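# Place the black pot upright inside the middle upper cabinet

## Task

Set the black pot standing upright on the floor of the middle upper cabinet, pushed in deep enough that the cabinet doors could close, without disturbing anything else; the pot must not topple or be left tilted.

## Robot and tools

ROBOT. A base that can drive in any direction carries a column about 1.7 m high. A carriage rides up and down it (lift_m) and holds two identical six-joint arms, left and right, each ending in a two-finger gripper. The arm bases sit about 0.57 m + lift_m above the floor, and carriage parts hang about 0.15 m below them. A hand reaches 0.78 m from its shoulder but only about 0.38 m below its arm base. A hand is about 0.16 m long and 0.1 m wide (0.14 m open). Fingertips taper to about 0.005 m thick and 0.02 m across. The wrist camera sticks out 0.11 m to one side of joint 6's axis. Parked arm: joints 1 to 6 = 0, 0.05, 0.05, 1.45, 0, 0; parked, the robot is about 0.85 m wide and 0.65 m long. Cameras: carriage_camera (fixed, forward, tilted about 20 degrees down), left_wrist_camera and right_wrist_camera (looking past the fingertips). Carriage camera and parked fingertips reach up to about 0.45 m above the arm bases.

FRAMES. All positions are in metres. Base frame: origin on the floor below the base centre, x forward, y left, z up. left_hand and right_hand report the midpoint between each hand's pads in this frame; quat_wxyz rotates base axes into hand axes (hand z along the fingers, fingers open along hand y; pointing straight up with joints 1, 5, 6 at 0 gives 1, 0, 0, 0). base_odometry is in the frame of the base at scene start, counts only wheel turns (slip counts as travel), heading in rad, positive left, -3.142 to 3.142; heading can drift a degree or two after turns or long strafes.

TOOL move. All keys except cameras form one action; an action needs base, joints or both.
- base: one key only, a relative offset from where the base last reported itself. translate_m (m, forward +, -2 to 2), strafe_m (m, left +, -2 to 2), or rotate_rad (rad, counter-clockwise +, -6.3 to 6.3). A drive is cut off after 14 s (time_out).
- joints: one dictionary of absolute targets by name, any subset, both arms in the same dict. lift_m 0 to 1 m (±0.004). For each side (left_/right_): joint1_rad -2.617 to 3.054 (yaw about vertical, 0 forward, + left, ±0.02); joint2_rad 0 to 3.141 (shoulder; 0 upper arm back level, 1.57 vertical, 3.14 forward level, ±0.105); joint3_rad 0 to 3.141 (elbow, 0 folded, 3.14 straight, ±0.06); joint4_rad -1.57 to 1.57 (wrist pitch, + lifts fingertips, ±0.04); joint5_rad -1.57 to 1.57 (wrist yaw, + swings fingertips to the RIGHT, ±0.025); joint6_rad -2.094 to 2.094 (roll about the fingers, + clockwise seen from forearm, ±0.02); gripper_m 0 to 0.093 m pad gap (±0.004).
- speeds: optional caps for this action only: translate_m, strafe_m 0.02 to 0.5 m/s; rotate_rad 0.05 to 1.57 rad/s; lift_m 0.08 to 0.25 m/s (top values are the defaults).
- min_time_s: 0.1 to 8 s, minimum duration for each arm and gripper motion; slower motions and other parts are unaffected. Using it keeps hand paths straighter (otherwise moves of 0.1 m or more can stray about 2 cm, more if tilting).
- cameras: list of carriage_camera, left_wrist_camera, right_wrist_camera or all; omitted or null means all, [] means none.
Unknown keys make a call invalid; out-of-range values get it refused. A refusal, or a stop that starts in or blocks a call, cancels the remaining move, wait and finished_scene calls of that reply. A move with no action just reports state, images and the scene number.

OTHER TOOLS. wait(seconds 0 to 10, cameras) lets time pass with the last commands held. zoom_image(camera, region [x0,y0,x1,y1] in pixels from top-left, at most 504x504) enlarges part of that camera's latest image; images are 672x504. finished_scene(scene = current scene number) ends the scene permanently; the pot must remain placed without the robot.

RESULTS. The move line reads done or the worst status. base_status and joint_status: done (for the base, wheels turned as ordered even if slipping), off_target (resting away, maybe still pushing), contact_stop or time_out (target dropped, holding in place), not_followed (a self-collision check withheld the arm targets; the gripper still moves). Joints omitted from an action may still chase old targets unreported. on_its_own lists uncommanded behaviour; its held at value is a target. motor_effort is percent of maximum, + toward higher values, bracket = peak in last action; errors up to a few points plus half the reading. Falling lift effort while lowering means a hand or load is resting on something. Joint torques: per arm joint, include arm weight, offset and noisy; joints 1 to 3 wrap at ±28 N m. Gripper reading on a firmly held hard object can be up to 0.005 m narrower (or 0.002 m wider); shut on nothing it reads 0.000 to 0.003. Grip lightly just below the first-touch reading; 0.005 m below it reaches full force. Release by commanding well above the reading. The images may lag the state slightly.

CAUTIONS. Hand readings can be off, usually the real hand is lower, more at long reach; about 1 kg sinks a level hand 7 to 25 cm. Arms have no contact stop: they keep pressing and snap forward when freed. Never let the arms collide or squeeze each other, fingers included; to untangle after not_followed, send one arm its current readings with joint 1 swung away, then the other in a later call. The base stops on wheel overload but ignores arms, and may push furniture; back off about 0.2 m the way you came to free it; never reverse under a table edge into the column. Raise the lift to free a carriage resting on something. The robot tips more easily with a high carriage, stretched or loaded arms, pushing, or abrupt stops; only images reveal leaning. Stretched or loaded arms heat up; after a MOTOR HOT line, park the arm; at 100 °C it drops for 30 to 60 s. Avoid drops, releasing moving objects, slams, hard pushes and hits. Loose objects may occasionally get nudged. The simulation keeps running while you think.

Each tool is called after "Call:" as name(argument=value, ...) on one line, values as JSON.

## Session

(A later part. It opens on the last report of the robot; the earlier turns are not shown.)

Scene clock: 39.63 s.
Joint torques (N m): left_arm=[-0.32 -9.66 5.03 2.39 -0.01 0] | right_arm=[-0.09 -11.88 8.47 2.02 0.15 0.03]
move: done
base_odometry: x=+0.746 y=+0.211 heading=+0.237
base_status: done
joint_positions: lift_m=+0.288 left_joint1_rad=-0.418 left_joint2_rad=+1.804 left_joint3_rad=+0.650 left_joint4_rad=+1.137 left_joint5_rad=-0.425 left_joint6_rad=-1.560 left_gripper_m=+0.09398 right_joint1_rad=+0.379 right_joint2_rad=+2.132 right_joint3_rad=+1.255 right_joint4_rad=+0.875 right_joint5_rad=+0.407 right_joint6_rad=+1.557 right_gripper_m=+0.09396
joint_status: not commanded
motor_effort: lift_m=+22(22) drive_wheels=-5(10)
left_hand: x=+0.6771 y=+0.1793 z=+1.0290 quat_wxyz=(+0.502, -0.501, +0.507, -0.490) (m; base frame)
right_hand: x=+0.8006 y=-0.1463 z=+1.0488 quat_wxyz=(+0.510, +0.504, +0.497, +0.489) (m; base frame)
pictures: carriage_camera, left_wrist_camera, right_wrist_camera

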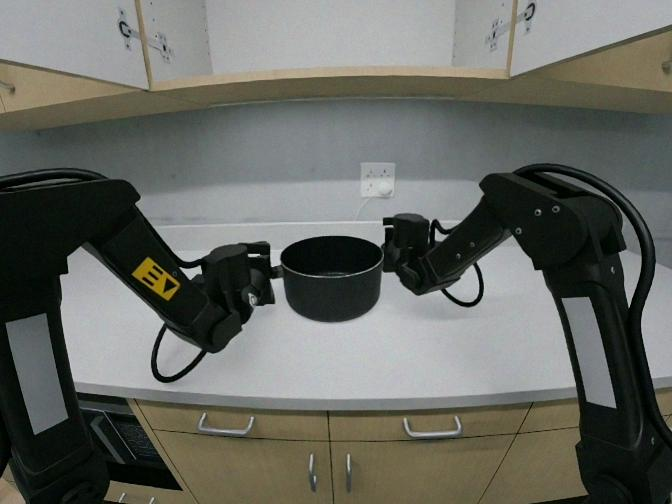

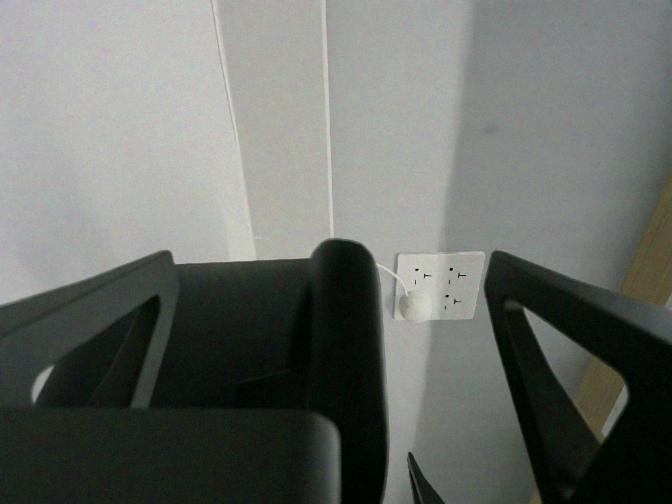

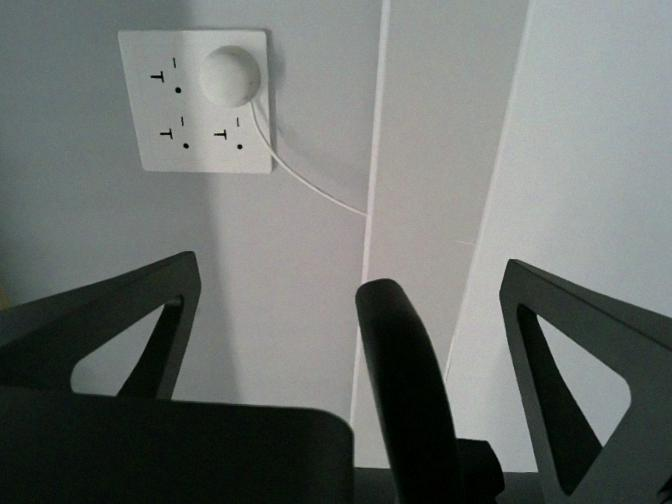

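Call:
move(base={"translate_m":-0.12}, speeds={"translate_m":0.15})

Call:
move(joints={"lift_m":0.3,"left_joint1_rad":0,"left_joint5_rad":0.8,"left_joint2_rad":2.02,"left_joint3_rad":0.979,"left_joint4_rad":1.06,"right_joint1_rad":0,"right_joint5_rad":-0.8,"right_joint2_rad":2.02,"right_joint3_rad":0.979,"right_joint4_rad":1.06}, min_time_s=2)

Call:
zoom_image(camera="carriage_camera", region=[200, 180, 480, 390])

Scene clock: 43.90 s.
Joint torques (N m): left_arm=[-0.27 -9.72 5.07 2.41 -0.02 -0.01] | right_arm=[-0.08 -12.01 8.02 2.04 0.14 0.05]
move: done
base_odometry: x=+0.630 y=+0.183 heading=+0.237
base_status: done
joint_positions: lift_m=+0.288 left_joint1_rad=-0.418 left_joint2_rad=+1.804 left_joint3_rad=+0.650 left_joint4_rad=+1.137 left_joint5_rad=-0.426 left_joint6_rad=-1.560 left_gripper_m=+0.09398 right_joint1_rad=+0.379 right_joint2_rad=+2.133 right_joint3_rad=+1.258 right_joint4_rad=+0.873 right_joint5_rad=+0.408 right_joint6_rad=+1.557 right_gripper_m=+0.09396
joint_status: not commanded
motor_effort: lift_m=+22(22) drive_wheels=-5(13)
left_hand: x=+0.6771 y=+0.1795 z=+1.0290 quat_wxyz=(+0.503, -0.501, +0.506, -0.490) (m; base frame)
right_hand: x=+0.8012 y=-0.1462 z=+1.0488 quat_wxyz=(+0.510, +0.504, +0.497, +0.489) (m; base frame)
pictures: carriage_camera, left_wrist_camera, right_wrist_camera

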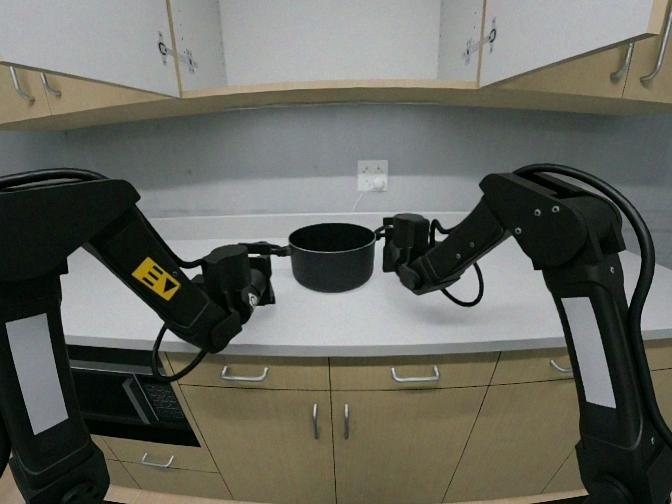

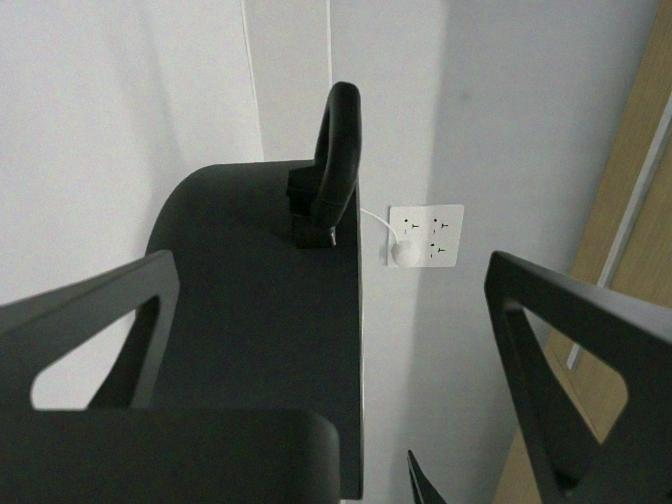

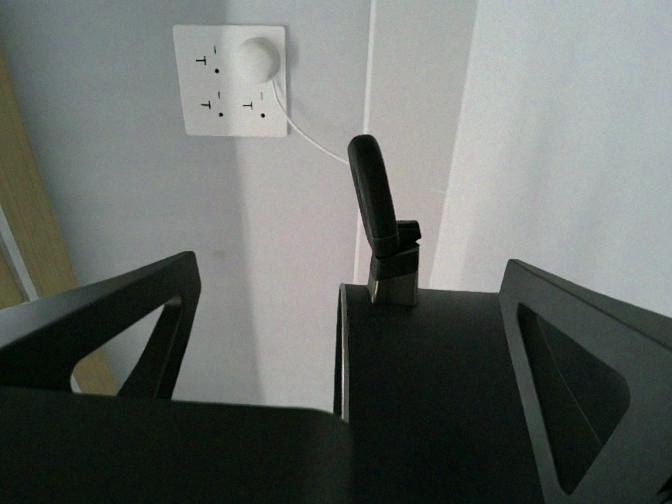

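Scene clock: 46.33 s.
Joint torques (N m): left_arm=[0.49 -10.88 7.83 2.12 0.15 -0.01] | right_arm=[-0.59 -14.78 4.6 2.18 -0.17 0.07]
move: done
base_odometry: x=+0.630 y=+0.183 heading=+0.237
base_status: not commanded
joint_positions: lift_m=+0.300 left_joint1_rad=-0.006 left_joint2_rad=+2.011 left_joint3_rad=+0.954 left_joint4_rad=+1.067 left_joint5_rad=+0.786 left_joint6_rad=-1.560 left_gripper_m=+0.09398 right_joint1_rad=+0.005 right_joint2_rad=+2.060 right_joint3_rad=+0.986 right_joint4_rad=+1.037 right_joint5_rad=-0.784 right_joint6_rad=+1.558 right_gripper_m=+0.09396
joint_status: all done
motor_effort: lift_m=+23(29) drive_wheels=-5(6)
left_hand: x=+0.7226 y=+0.1791 z=+1.0443 quat_wxyz=(+0.275, -0.262, +0.654, -0.654) (m; base frame)
right_hand: x=+0.7311 y=-0.1795 z=+1.0265 quat_wxyz=(+0.261, +0.277, +0.661, +0.647) (m; base frame)
pictures: carriage_camera, left_wrist_camera, right_wrist_camera

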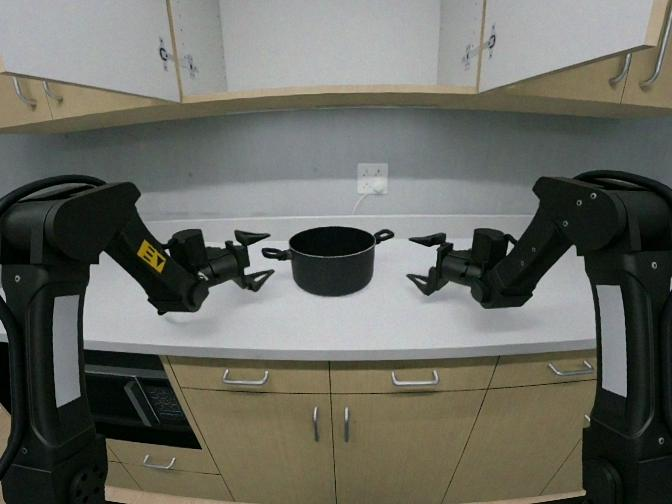

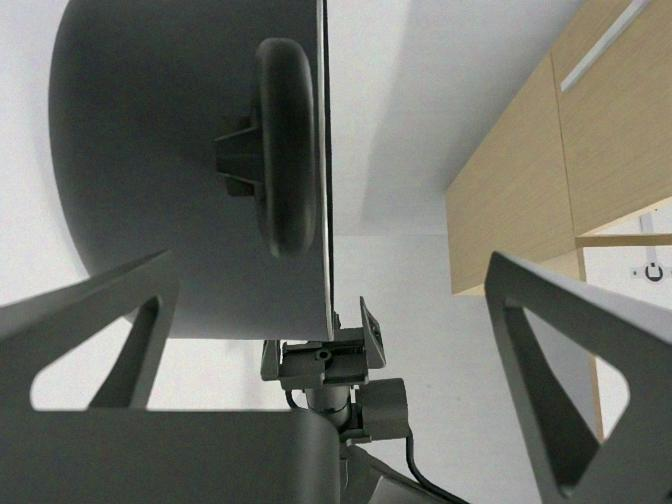

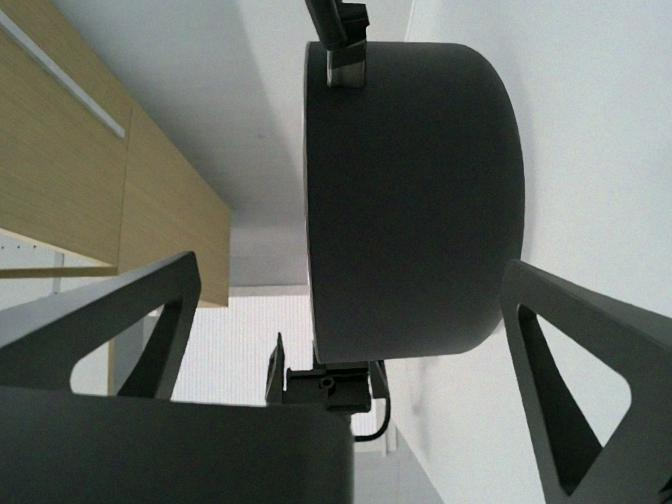

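Scaled by 1.800 from the camera's 672x504 image, which has a finer 960x720 frame.

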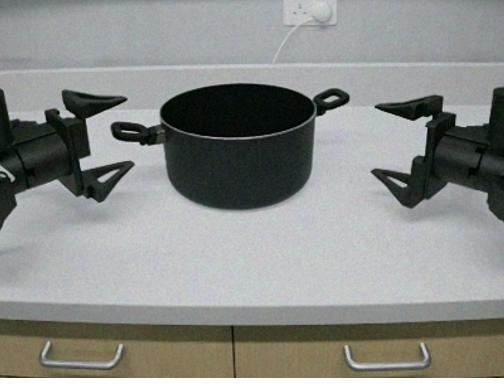

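Call:
move(joints={"lift_m":0.288,"left_joint1_rad":0,"left_joint5_rad":0.8,"left_joint2_rad":1.8,"left_joint3_rad":0.65,"left_joint4_rad":1.15,"right_joint1_rad":0.06,"right_joint5_rad":-0.64,"right_joint2_rad":2.2,"right_joint3_rad":1.29,"right_joint4_rad":0.935}, min_time_s=2)

Call:
move(base={"translate_m":0.1}, speeds={"translate_m":0.12})

Call:
zoom_image(camera="carriage_camera", region=[200, 180, 480, 390])

Scene clock: 51.67 s.
Joint torques (N m): left_arm=[0.49 -13.03 4.41 2.51 0.18 0] | right_arm=[0.38 -12.15 8.01 1.95 0.13 0.04]
move: done
base_odometry: x=+0.630 y=+0.183 heading=+0.237
base_status: not commanded
joint_positions: lift_m=+0.288 left_joint1_rad=-0.006 left_joint2_rad=+1.836 left_joint3_rad=+0.656 left_joint4_rad=+1.124 left_joint5_rad=+0.788 left_joint6_rad=-1.560 left_gripper_m=+0.09398 right_joint1_rad=+0.054 right_joint2_rad=+2.196 right_joint3_rad=+1.258 right_joint4_rad=+0.934 right_joint5_rad=-0.655 right_joint6_rad=+1.558 right_gripper_m=+0.09396
joint_status: all done
motor_effort: lift_m=+21(22) drive_wheels=-5(7)
left_hand: x=+0.6548 y=+0.1791 z=+1.0159 quat_wxyz=(+0.253, -0.282, +0.663, -0.645) (m; base frame)
right_hand: x=+0.7943 y=-0.1675 z=+1.0266 quat_wxyz=(+0.298, +0.293, +0.645, +0.640) (m; base frame)
pictures: carriage_camera, left_wrist_camera, right_wrist_camera

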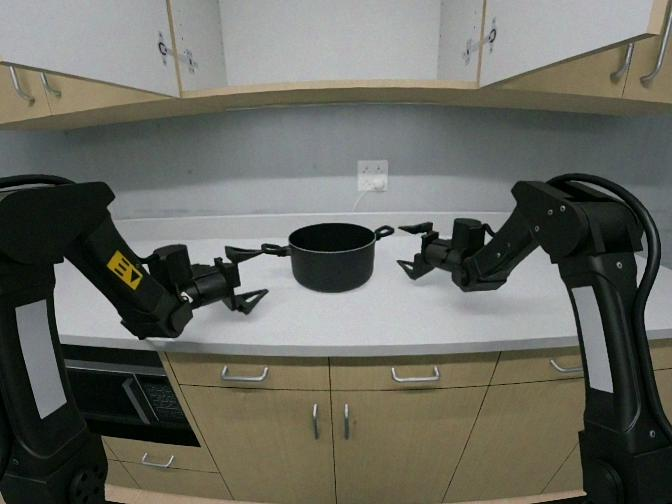

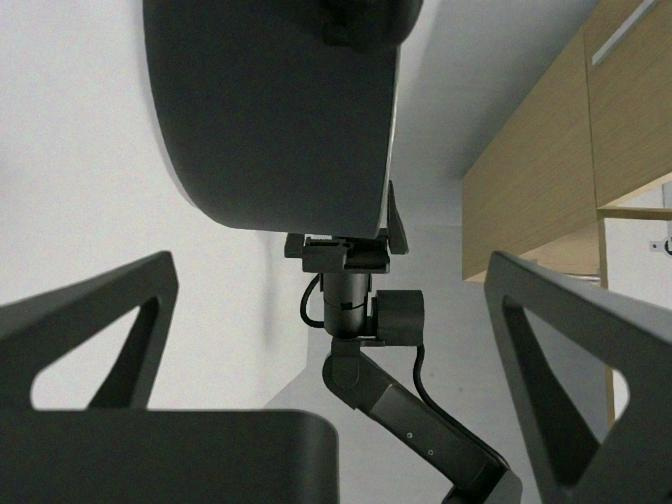

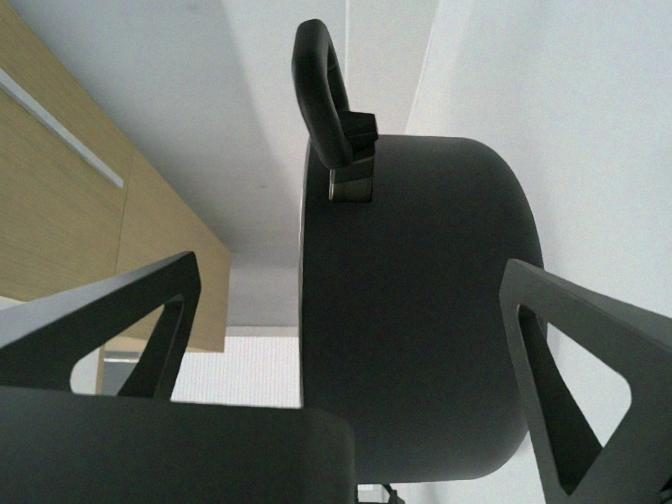

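Scene clock: 53.27 s.
Joint torques (N m): left_arm=[0.5 -12.77 4.52 2.5 0.18 -0.01] | right_arm=[0.35 -12.31 7.9 2.03 0.13 0.02]
move: done
base_odometry: x=+0.727 y=+0.207 heading=+0.238
base_status: done
joint_positions: lift_m=+0.288 left_joint1_rad=-0.006 left_joint2_rad=+1.834 left_joint3_rad=+0.655 left_joint4_rad=+1.127 left_joint5_rad=+0.788 left_joint6_rad=-1.560 left_gripper_m=+0.09398 right_joint1_rad=+0.054 right_joint2_rad=+2.198 right_joint3_rad=+1.258 right_joint4_rad=+0.929 right_joint5_rad=-0.654 right_joint6_rad=+1.558 right_gripper_m=+0.09396
joint_status: not commanded
motor_effort: lift_m=+21(21) drive_wheels=-5(9)
left_hand: x=+0.6545 y=+0.1791 z=+1.0170 quat_wxyz=(+0.254, -0.281, +0.663, -0.646) (m; base frame)
right_hand: x=+0.7945 y=-0.1677 z=+1.0246 quat_wxyz=(+0.296, +0.295, +0.646, +0.639) (m; base frame)
pictures: carriage_camera, left_wrist_camera, right_wrist_camera

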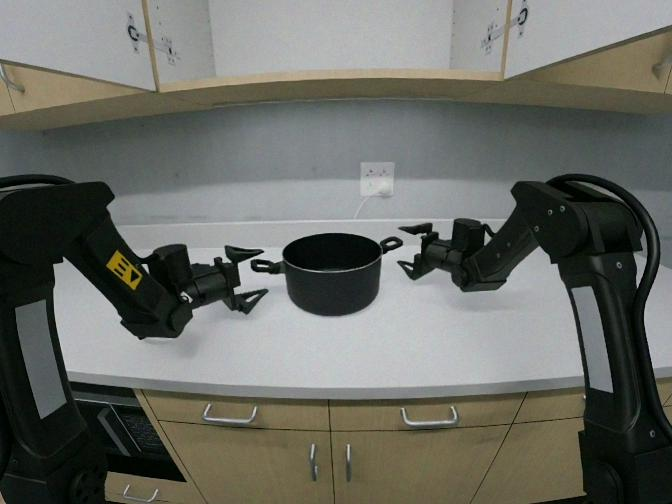

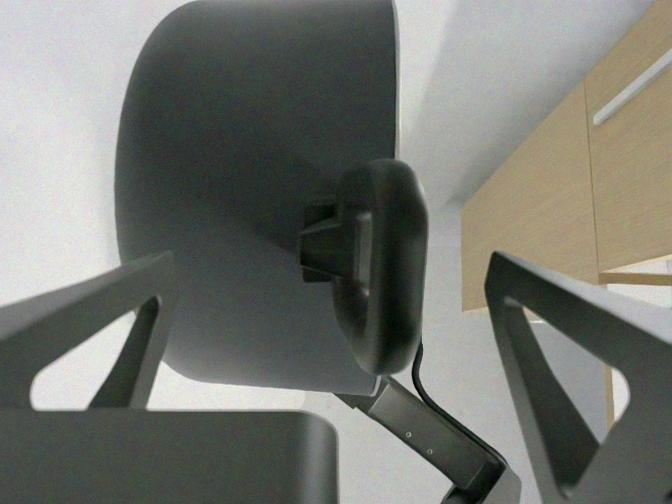

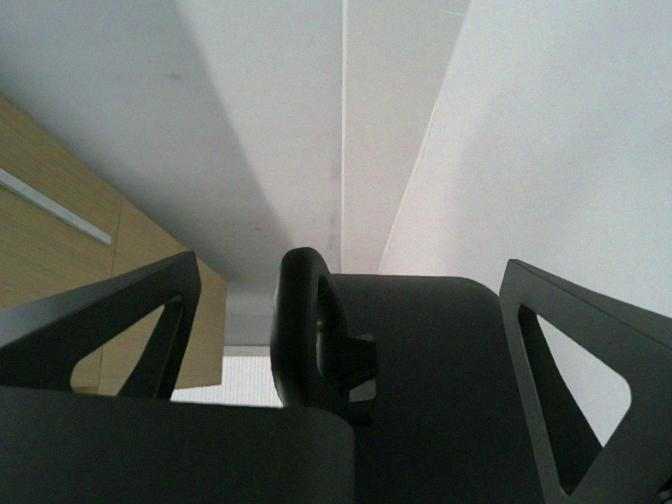

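Scaled by 1.800 from the camera's 672x504 image, which has a finer 960x720 frame.

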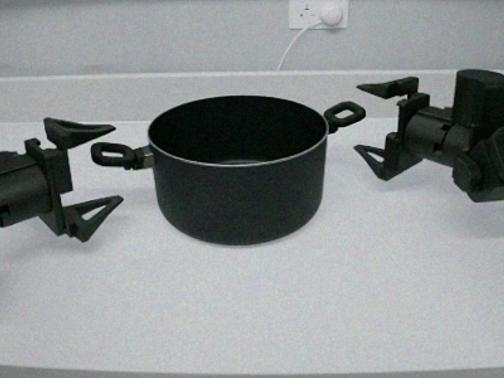

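Call:
move(joints={"lift_m":0.304,"right_joint2_rad":2.131,"right_joint3_rad":1.171,"right_joint4_rad":0.985}, min_time_s=1, cameras=[])

Call:
move(joints={"left_joint1_rad":-0.2,"left_joint5_rad":0.6,"right_joint1_rad":0.22,"right_joint5_rad":-0.49}, min_time_s=1.5)

Call:
zoom_image(camera="carriage_camera", region=[200, 180, 480, 390])

Scene clock: 56.47 s.
Joint torques (N m): left_arm=[0.42 -11.54 4.9 2.36 0.16 0] | right_arm=[0.34 -16.35 4.66 2.22 0.11 0.04]
move: done
base_odometry: x=+0.727 y=+0.207 heading=+0.238
base_status: not commanded
joint_positions: lift_m=+0.304 left_joint1_rad=-0.006 left_joint2_rad=+1.822 left_joint3_rad=+0.650 left_joint4_rad=+1.137 left_joint5_rad=+0.788 left_joint6_rad=-1.560 left_gripper_m=+0.09398 right_joint1_rad=+0.054 right_joint2_rad=+2.173 right_joint3_rad=+1.178 right_joint4_rad=+0.962 right_joint5_rad=-0.653 right_joint6_rad=+1.558 right_gripper_m=+0.09396
joint_status: all done
motor_effort: lift_m=+23(28) drive_wheels=+0(6)
left_hand: x=+0.6532 y=+0.1791 z=+1.0381 quat_wxyz=(+0.260, -0.275, +0.661, -0.648) (m; base frame)
right_hand: x=+0.7799 y=-0.1686 z=+1.0294 quat_wxyz=(+0.290, +0.302, +0.650, +0.635) (m; base frame)
pictures: none
No camera images: "cameras" was empty.

Scene clock: 58.27 s.
Joint torques (N m): left_arm=[-1.2 -11.59 4.98 2.42 -0.17 -0.01] | right_arm=[0.57 -16.42 4.79 2.27 0.07 0.04]
move: done
base_odometry: x=+0.727 y=+0.207 heading=+0.238
base_status: not commanded
joint_positions: lift_m=+0.304 left_joint1_rad=-0.189 left_joint2_rad=+1.822 left_joint3_rad=+0.650 left_joint4_rad=+1.137 left_joint5_rad=+0.622 left_joint6_rad=-1.561 left_gripper_m=+0.09398 right_joint1_rad=+0.211 right_joint2_rad=+2.173 right_joint3_rad=+1.178 right_joint4_rad=+0.963 right_joint5_rad=-0.499 right_joint6_rad=+1.558 right_gripper_m=+0.09396
joint_status: all done
motor_effort: lift_m=+23(23) drive_wheels=+0(2)
left_hand: x=+0.6456 y=+0.1207 z=+1.0375 quat_wxyz=(+0.255, -0.269, +0.665, -0.649) (m; base frame)
right_hand: x=+0.7707 y=-0.1017 z=+1.0291 quat_wxyz=(+0.290, +0.300, +0.651, +0.634) (m; base frame)
pictures: carriage_camera, left_wrist_camera, right_wrist_camera

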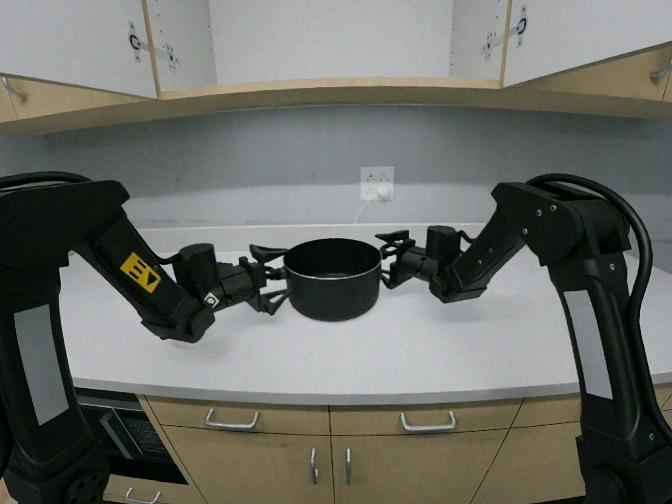

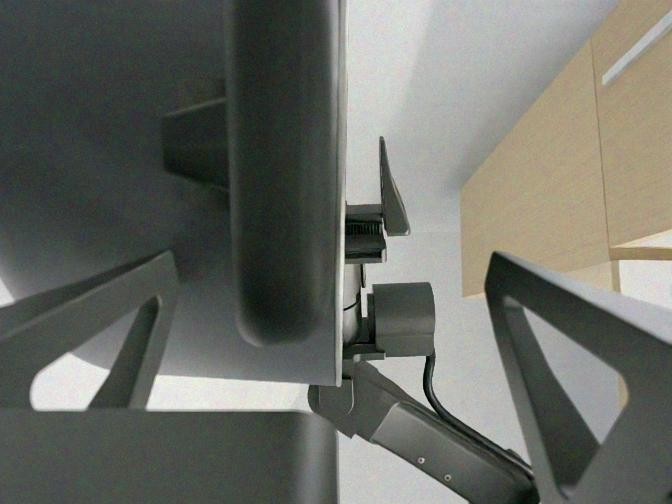

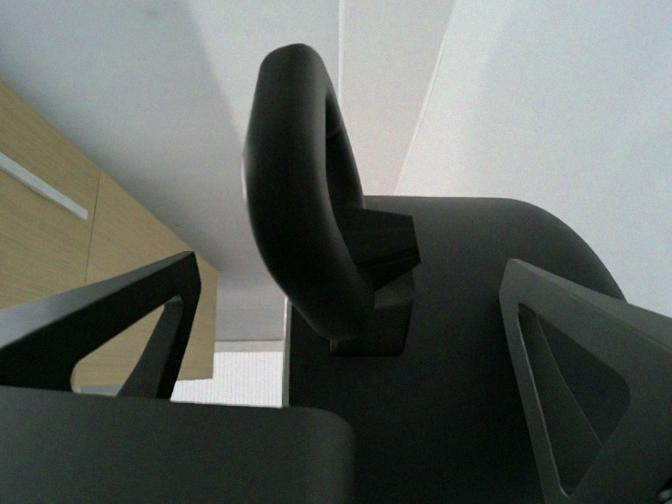

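Scaled by 1.800 from the camera's 672x504 image, which has a finer 960x720 frame.

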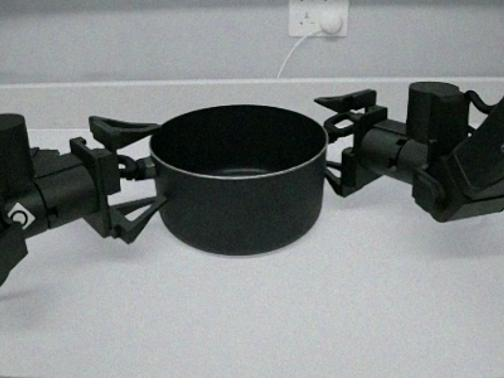

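Call:
move(joints={"left_joint1_rad":-0.14,"left_joint5_rad":0.66,"right_joint2_rad":2.09,"right_joint4_rad":0.945,"left_gripper_m":0.05,"right_gripper_m":0.05}, min_time_s=2)

Scene clock: 62.70 s.
Joint torques (N m): left_arm=[0.57 -11.62 4.98 2.49 0.18 0] | right_arm=[0.61 -17.22 4.83 2.2 0 0.03]
move: done
base_odometry: x=+0.727 y=+0.207 heading=+0.238
base_status: not commanded
joint_positions: lift_m=+0.304 left_joint1_rad=-0.146 left_joint2_rad=+1.822 left_joint3_rad=+0.650 left_joint4_rad=+1.132 left_joint5_rad=+0.647 left_joint6_rad=-1.561 left_gripper_m=+0.05011 right_joint1_rad=+0.211 right_joint2_rad=+2.141 right_joint3_rad=+1.178 right_joint4_rad=+0.927 right_joint5_rad=-0.492 right_joint6_rad=+1.558 right_gripper_m=+0.05013
joint_status: all done
motor_effort: lift_m=+23(23) drive_wheels=+1(2)
left_hand: x=+0.6499 y=+0.1358 z=+1.0364 quat_wxyz=(+0.259, -0.277, +0.663, -0.646) (m; base frame)
right_hand: x=+0.7698 y=-0.1029 z=+1.0388 quat_wxyz=(+0.291, +0.303, +0.651, +0.632) (m; base frame)
pictures: carriage_camera, left_wrist_camera, right_wrist_camera

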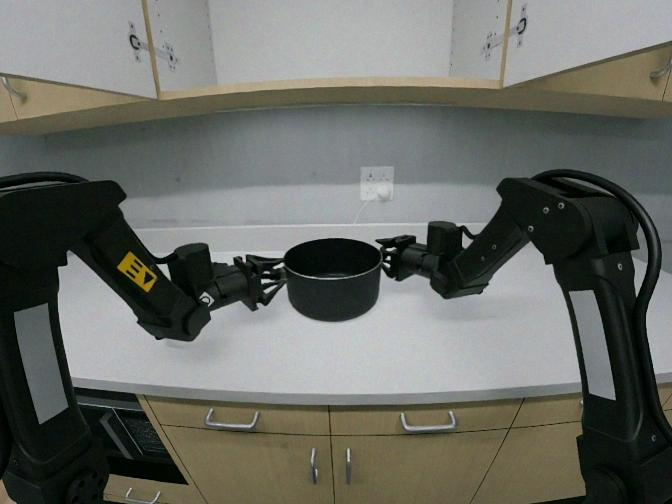

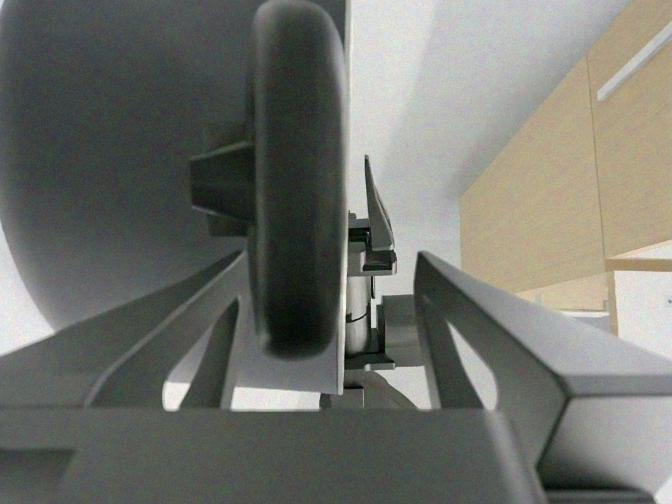

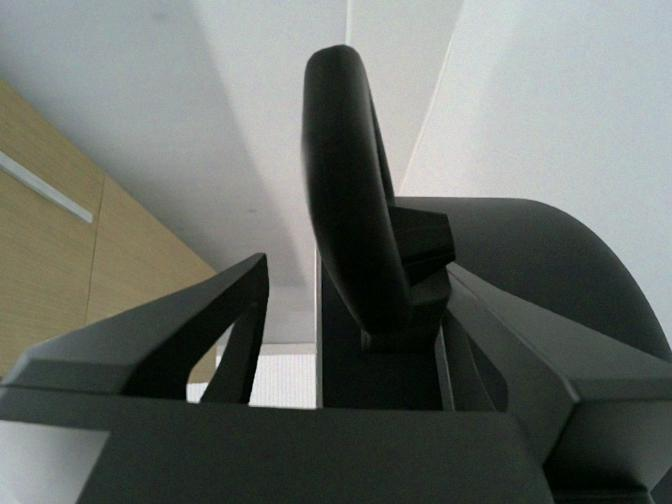

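Call:
move(base={"translate_m":0.014}, speeds={"translate_m":0.05})

Call:
move(joints={"left_gripper_m":0.022,"right_gripper_m":0.022}, min_time_s=2)

Call:
move(joints={"left_gripper_m":0.003,"right_gripper_m":0.003}, min_time_s=2)

Scene clock: 64.73 s.
Joint torques (N m): left_arm=[0.57 -11.59 4.96 2.48 0.05 0] | right_arm=[0.5 -16.66 5.31 2.22 -0.03 0.04]
move: done
base_odometry: x=+0.740 y=+0.211 heading=+0.238
base_status: done
joint_positions: lift_m=+0.304 left_joint1_rad=-0.146 left_joint2_rad=+1.822 left_joint3_rad=+0.650 left_joint4_rad=+1.132 left_joint5_rad=+0.661 left_joint6_rad=-1.561 left_gripper_m=+0.05011 right_joint1_rad=+0.213 right_joint2_rad=+2.137 right_joint3_rad=+1.173 right_joint4_rad=+0.924 right_joint5_rad=-0.491 right_joint6_rad=+1.559 right_gripper_m=+0.05013
joint_status: not commanded
motor_effort: lift_m=+23(23) drive_wheels=-6(7)
left_hand: x=+0.6482 y=+0.1340 z=+1.0365 quat_wxyz=(+0.254, -0.272, +0.665, -0.648) (m; base frame)
right_hand: x=+0.7685 y=-0.1023 z=+1.0382 quat_wxyz=(+0.289, +0.304, +0.652, +0.631) (m; base frame)
pictures: carriage_camera, left_wrist_camera, right_wrist_camera

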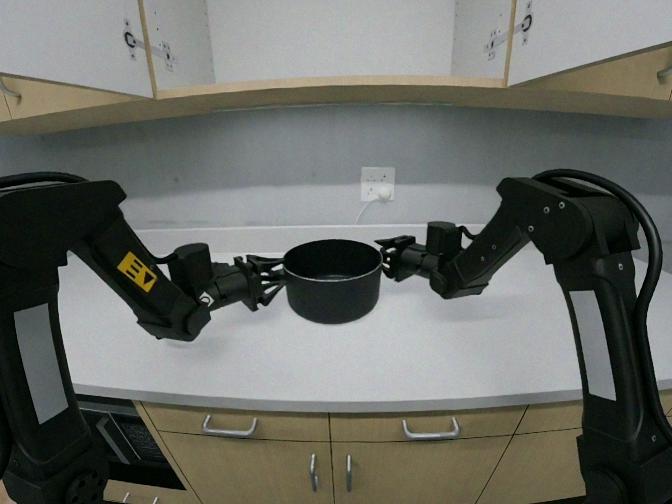

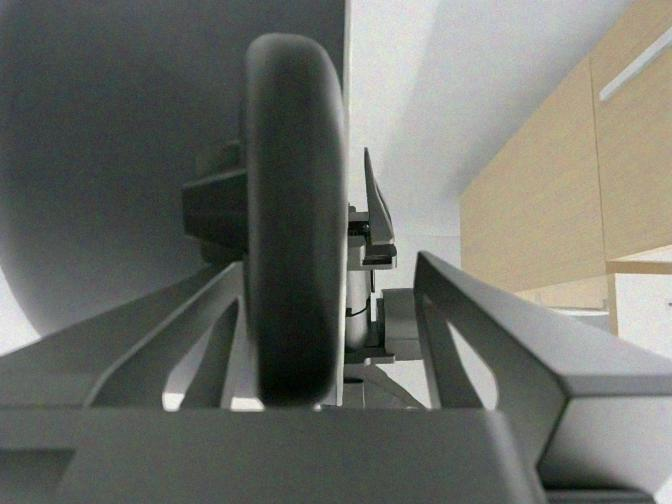

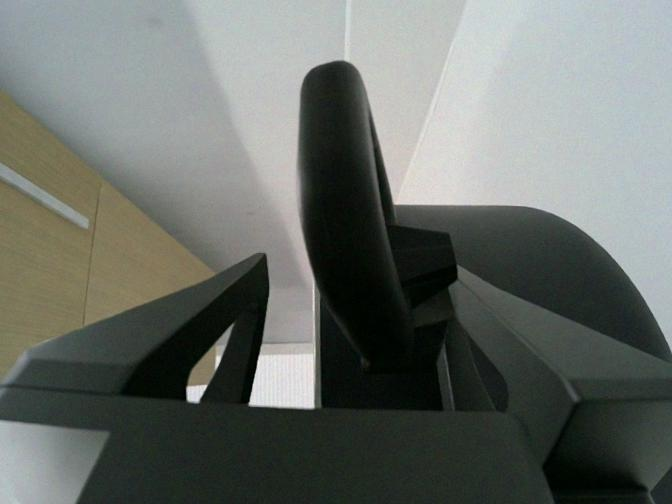

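Scene clock: 67.03 s.
Joint torques (N m): left_arm=[0.57 -11.6 4.94 2.82 0.04 0.19] | right_arm=[0.44 -16.72 5.75 2.74 -0.05 0.14]
move: done
base_odometry: x=+0.740 y=+0.211 heading=+0.238
base_status: not commanded
joint_positions: lift_m=+0.304 left_joint1_rad=-0.146 left_joint2_rad=+1.822 left_joint3_rad=+0.650 left_joint4_rad=+1.103 left_joint5_rad=+0.661 left_joint6_rad=-1.578 left_gripper_m=+0.02241 right_joint1_rad=+0.213 right_joint2_rad=+2.137 right_joint3_rad=+1.167 right_joint4_rad=+0.880 right_joint5_rad=-0.491 right_joint6_rad=+1.549 right_gripper_m=+0.02230
joint_status: all done
motor_effort: lift_m=+23(23) drive_wheels=-6(6)
left_hand: x=+0.6478 y=+0.1341 z=+1.0304 quat_wxyz=(+0.240, -0.287, +0.667, -0.644) (m; base frame)
right_hand: x=+0.7669 y=-0.1027 z=+1.0258 quat_wxyz=(+0.278, +0.315, +0.664, +0.619) (m; base frame)
pictures: carriage_camera, left_wrist_camera, right_wrist_camera

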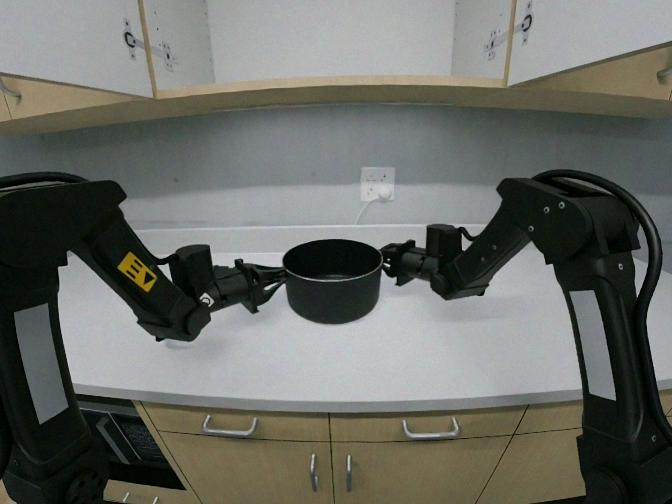

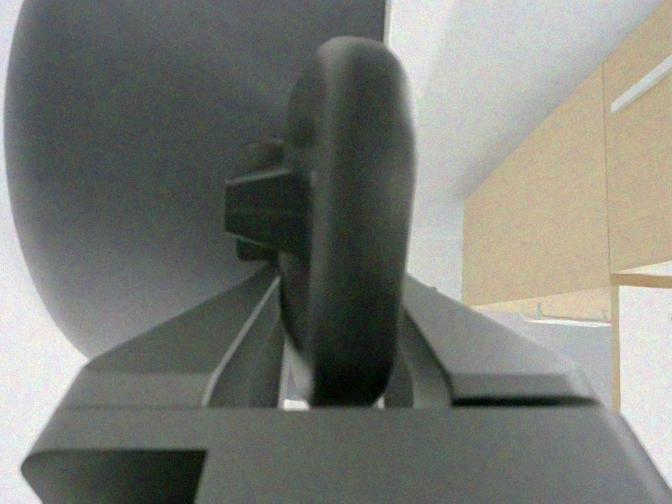

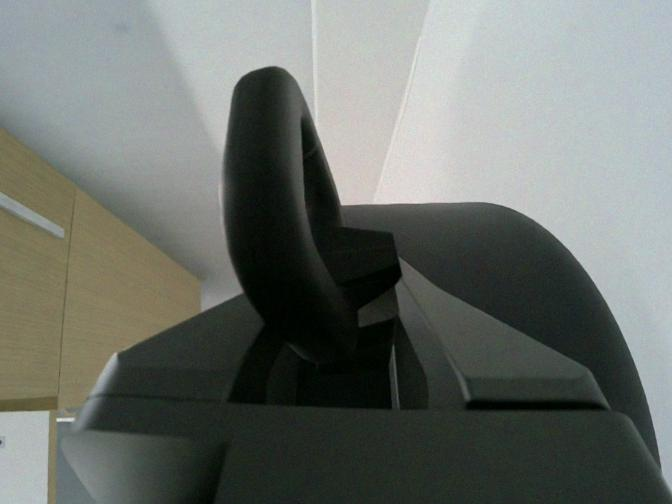

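Scene clock: 69.33 s.
Joint torques (N m): left_arm=[0.35 -11.62 5.48 2.95 0 -0.12] | right_arm=[0.55 -16.7 5.72 2.75 -0.03 0.23]
move: off_target
base_odometry: x=+0.740 y=+0.211 heading=+0.238
base_status: not commanded
joint_positions: lift_m=+0.304 left_joint1_rad=-0.144 left_joint2_rad=+1.822 left_joint3_rad=+0.645 left_joint4_rad=+1.090 left_joint5_rad=+0.666 left_joint6_rad=-1.549 left_gripper_m=+0.01432 right_joint1_rad=+0.213 right_joint2_rad=+2.137 right_joint3_rad=+1.167 right_joint4_rad=+0.877 right_joint5_rad=-0.490 right_joint6_rad=+1.540 right_gripper_m=+0.02208
joint_status: left_gripper_m off_target (ended at +0.01433, target +0.00300); right_gripper_m off_target (ended at +0.02209, target +0.00300)
motor_effort: lift_m=+23(23) drive_wheels=-6(6)
left_hand: x=+0.6462 y=+0.1346 z=+1.0259 quat_wxyz=(+0.242, -0.282, +0.674, -0.638) (m; base frame)
right_hand: x=+0.7668 y=-0.1028 z=+1.0252 quat_wxyz=(+0.280, +0.313, +0.666, +0.617) (m; base frame)
pictures: carriage_camera, left_wrist_camera, right_wrist_camera

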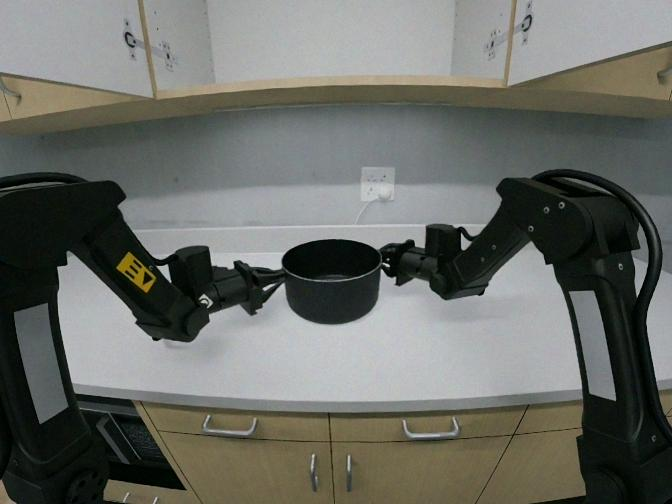

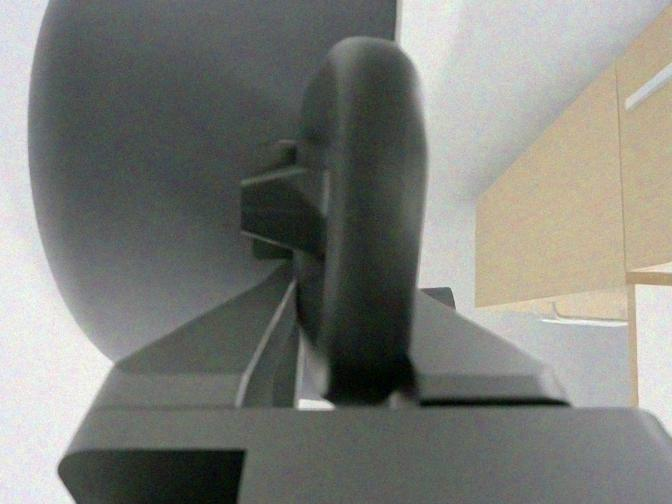

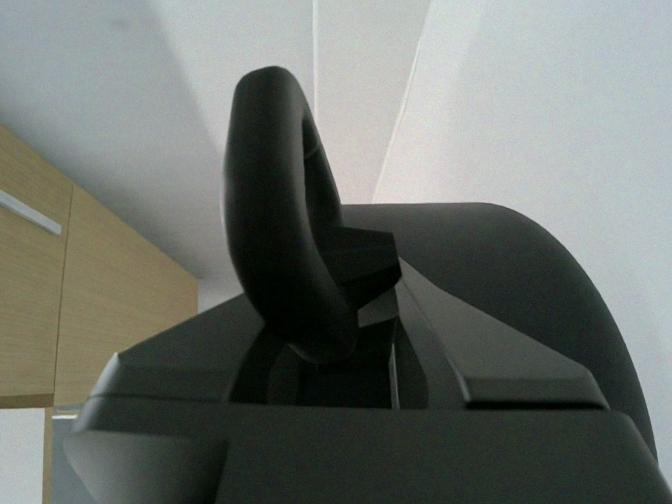

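Call:
move(joints={"lift_m":0.4}, speeds={"lift_m":0.08})

Scene clock: 71.37 s.
Joint torques (N m): left_arm=[0.35 -12.26 6.97 4.31 0.09 -0.14] | right_arm=[0.23 -16.51 7.09 3.74 -0.22 0.54]
move: done
base_odometry: x=+0.740 y=+0.211 heading=+0.238
base_status: not commanded
joint_positions: lift_m=+0.400 left_joint1_rad=-0.144 left_joint2_rad=+1.830 left_joint3_rad=+0.628 left_joint4_rad=+0.969 left_joint5_rad=+0.663 left_joint6_rad=-1.548 left_gripper_m=+0.01071 right_joint1_rad=+0.216 right_joint2_rad=+2.137 right_joint3_rad=+1.148 right_joint4_rad=+0.789 right_joint5_rad=-0.478 right_joint6_rad=+1.512 right_gripper_m=+0.02208
joint_status: all done
motor_effort: lift_m=+25(28) drive_wheels=-5(6)
left_hand: x=+0.6386 y=+0.1362 z=+1.0870 quat_wxyz=(+0.197, -0.325, +0.697, -0.608) (m; base frame)
right_hand: x=+0.7610 y=-0.1045 z=+1.0933 quat_wxyz=(+0.260, +0.335, +0.690, +0.587) (m; base frame)
pictures: carriage_camera, left_wrist_camera, right_wrist_camera

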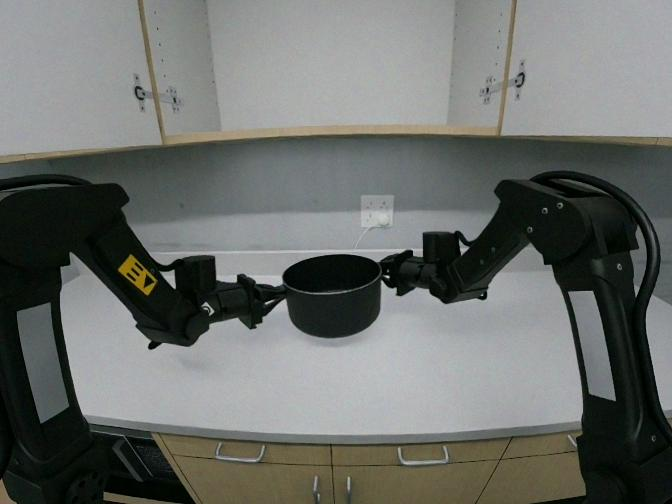

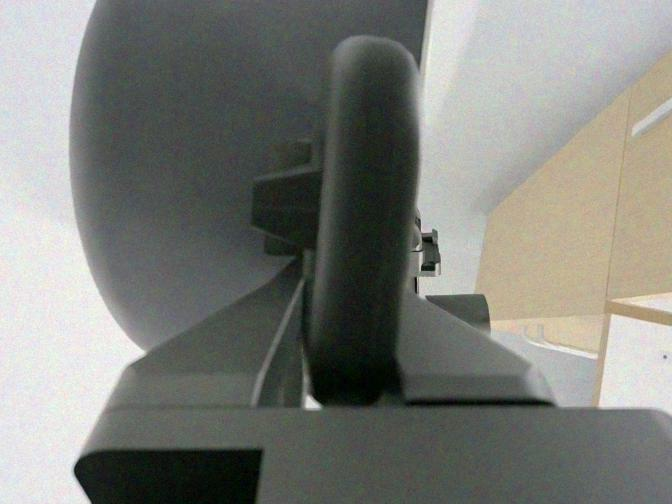

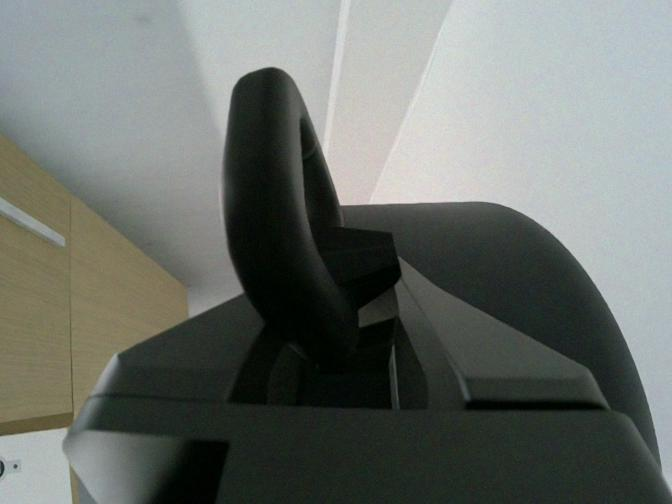

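Call:
move(base={"translate_m":-0.15}, speeds={"translate_m":0.1}, cameras=[])

Call:
move(joints={"lift_m":0.7,"left_joint4_rad":1.22,"right_joint4_rad":1.02}, speeds={"lift_m":0.12}, min_time_s=2.5)

Scene clock: 75.10 s.
Joint torques (N m): left_arm=[0.34 -12.27 6.98 4.33 0.1 -0.14] | right_arm=[0.25 -16.62 7.13 3.74 -0.21 0.58]
move: done
base_odometry: x=+0.595 y=+0.175 heading=+0.238
base_status: done
joint_positions: lift_m=+0.400 left_joint1_rad=-0.144 left_joint2_rad=+1.830 left_joint3_rad=+0.628 left_joint4_rad=+0.967 left_joint5_rad=+0.663 left_joint6_rad=-1.547 left_gripper_m=+0.01069 right_joint1_rad=+0.216 right_joint2_rad=+2.137 right_joint3_rad=+1.148 right_joint4_rad=+0.788 right_joint5_rad=-0.477 right_joint6_rad=+1.512 right_gripper_m=+0.02208
joint_status: not commanded
motor_effort: lift_m=+25(25) drive_wheels=-3(13)
left_hand: x=+0.6386 y=+0.1362 z=+1.0867 quat_wxyz=(+0.197, -0.325, +0.697, -0.608) (m; base frame)
right_hand: x=+0.7609 y=-0.1043 z=+1.0931 quat_wxyz=(+0.260, +0.335, +0.690, +0.586) (m; base frame)
pictures: none
No camera images: "cameras" was empty.

Scene clock: 78.07 s.
Joint torques (N m): left_arm=[0.34 -12.93 7.19 4.55 0.11 -0.32] | right_arm=[0.21 -16.98 7.34 3.84 -0.23 0.62]
move: off_target
base_odometry: x=+0.595 y=+0.175 heading=+0.238
base_status: not commanded
joint_positions: lift_m=+0.700 left_joint1_rad=-0.144 left_joint2_rad=+1.836 left_joint3_rad=+0.624 left_joint4_rad=+1.017 left_joint5_rad=+0.659 left_joint6_rad=-1.531 left_gripper_m=+0.01059 right_joint1_rad=+0.216 right_joint2_rad=+2.141 right_joint3_rad=+1.144 right_joint4_rad=+0.854 right_joint5_rad=-0.477 right_joint6_rad=+1.506 right_gripper_m=+0.02208
joint_status: left_joint4_rad off_target (ended at +1.017, target +1.220); right_joint4_rad off_target (ended at +0.854, target +1.020); the others done
motor_effort: lift_m=+25(30) drive_wheels=-3(4)
left_hand: x=+0.6404 y=+0.1365 z=+1.3932 quat_wxyz=(+0.216, -0.309, +0.693, -0.614) (m; base frame)
right_hand: x=+0.7627 y=-0.1039 z=+1.4042 quat_wxyz=(+0.279, +0.318, +0.680, +0.599) (m; base frame)
pictures: carriage_camera, left_wrist_camera, right_wrist_camera

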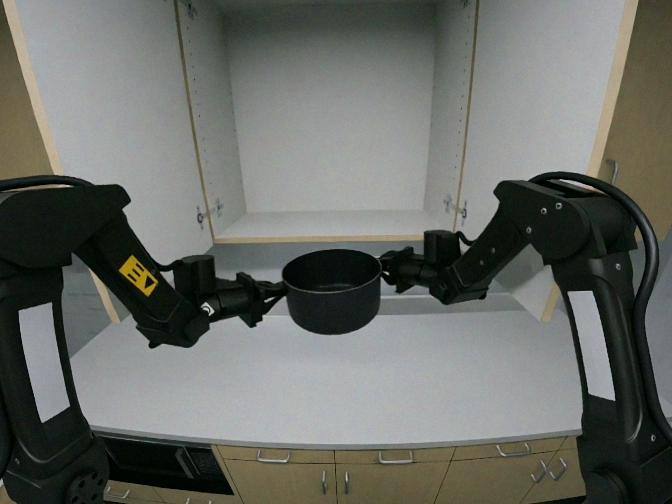

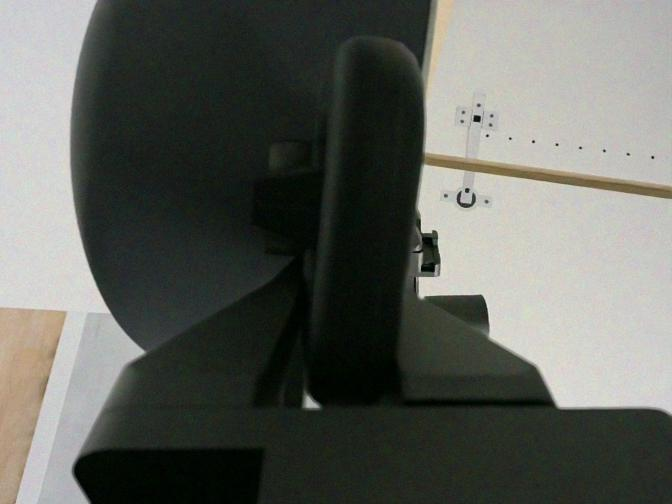

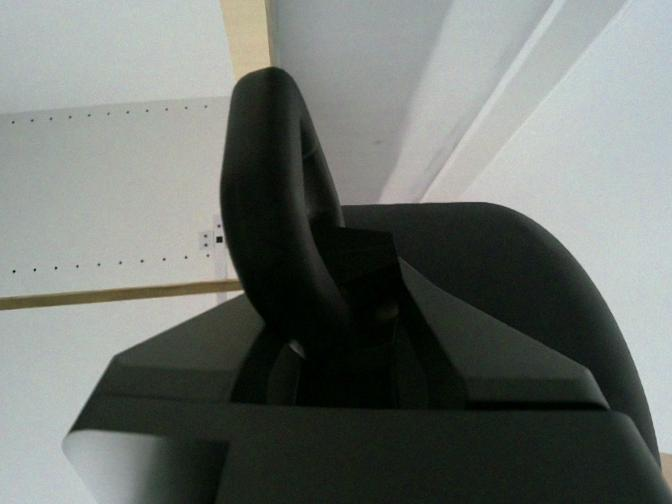

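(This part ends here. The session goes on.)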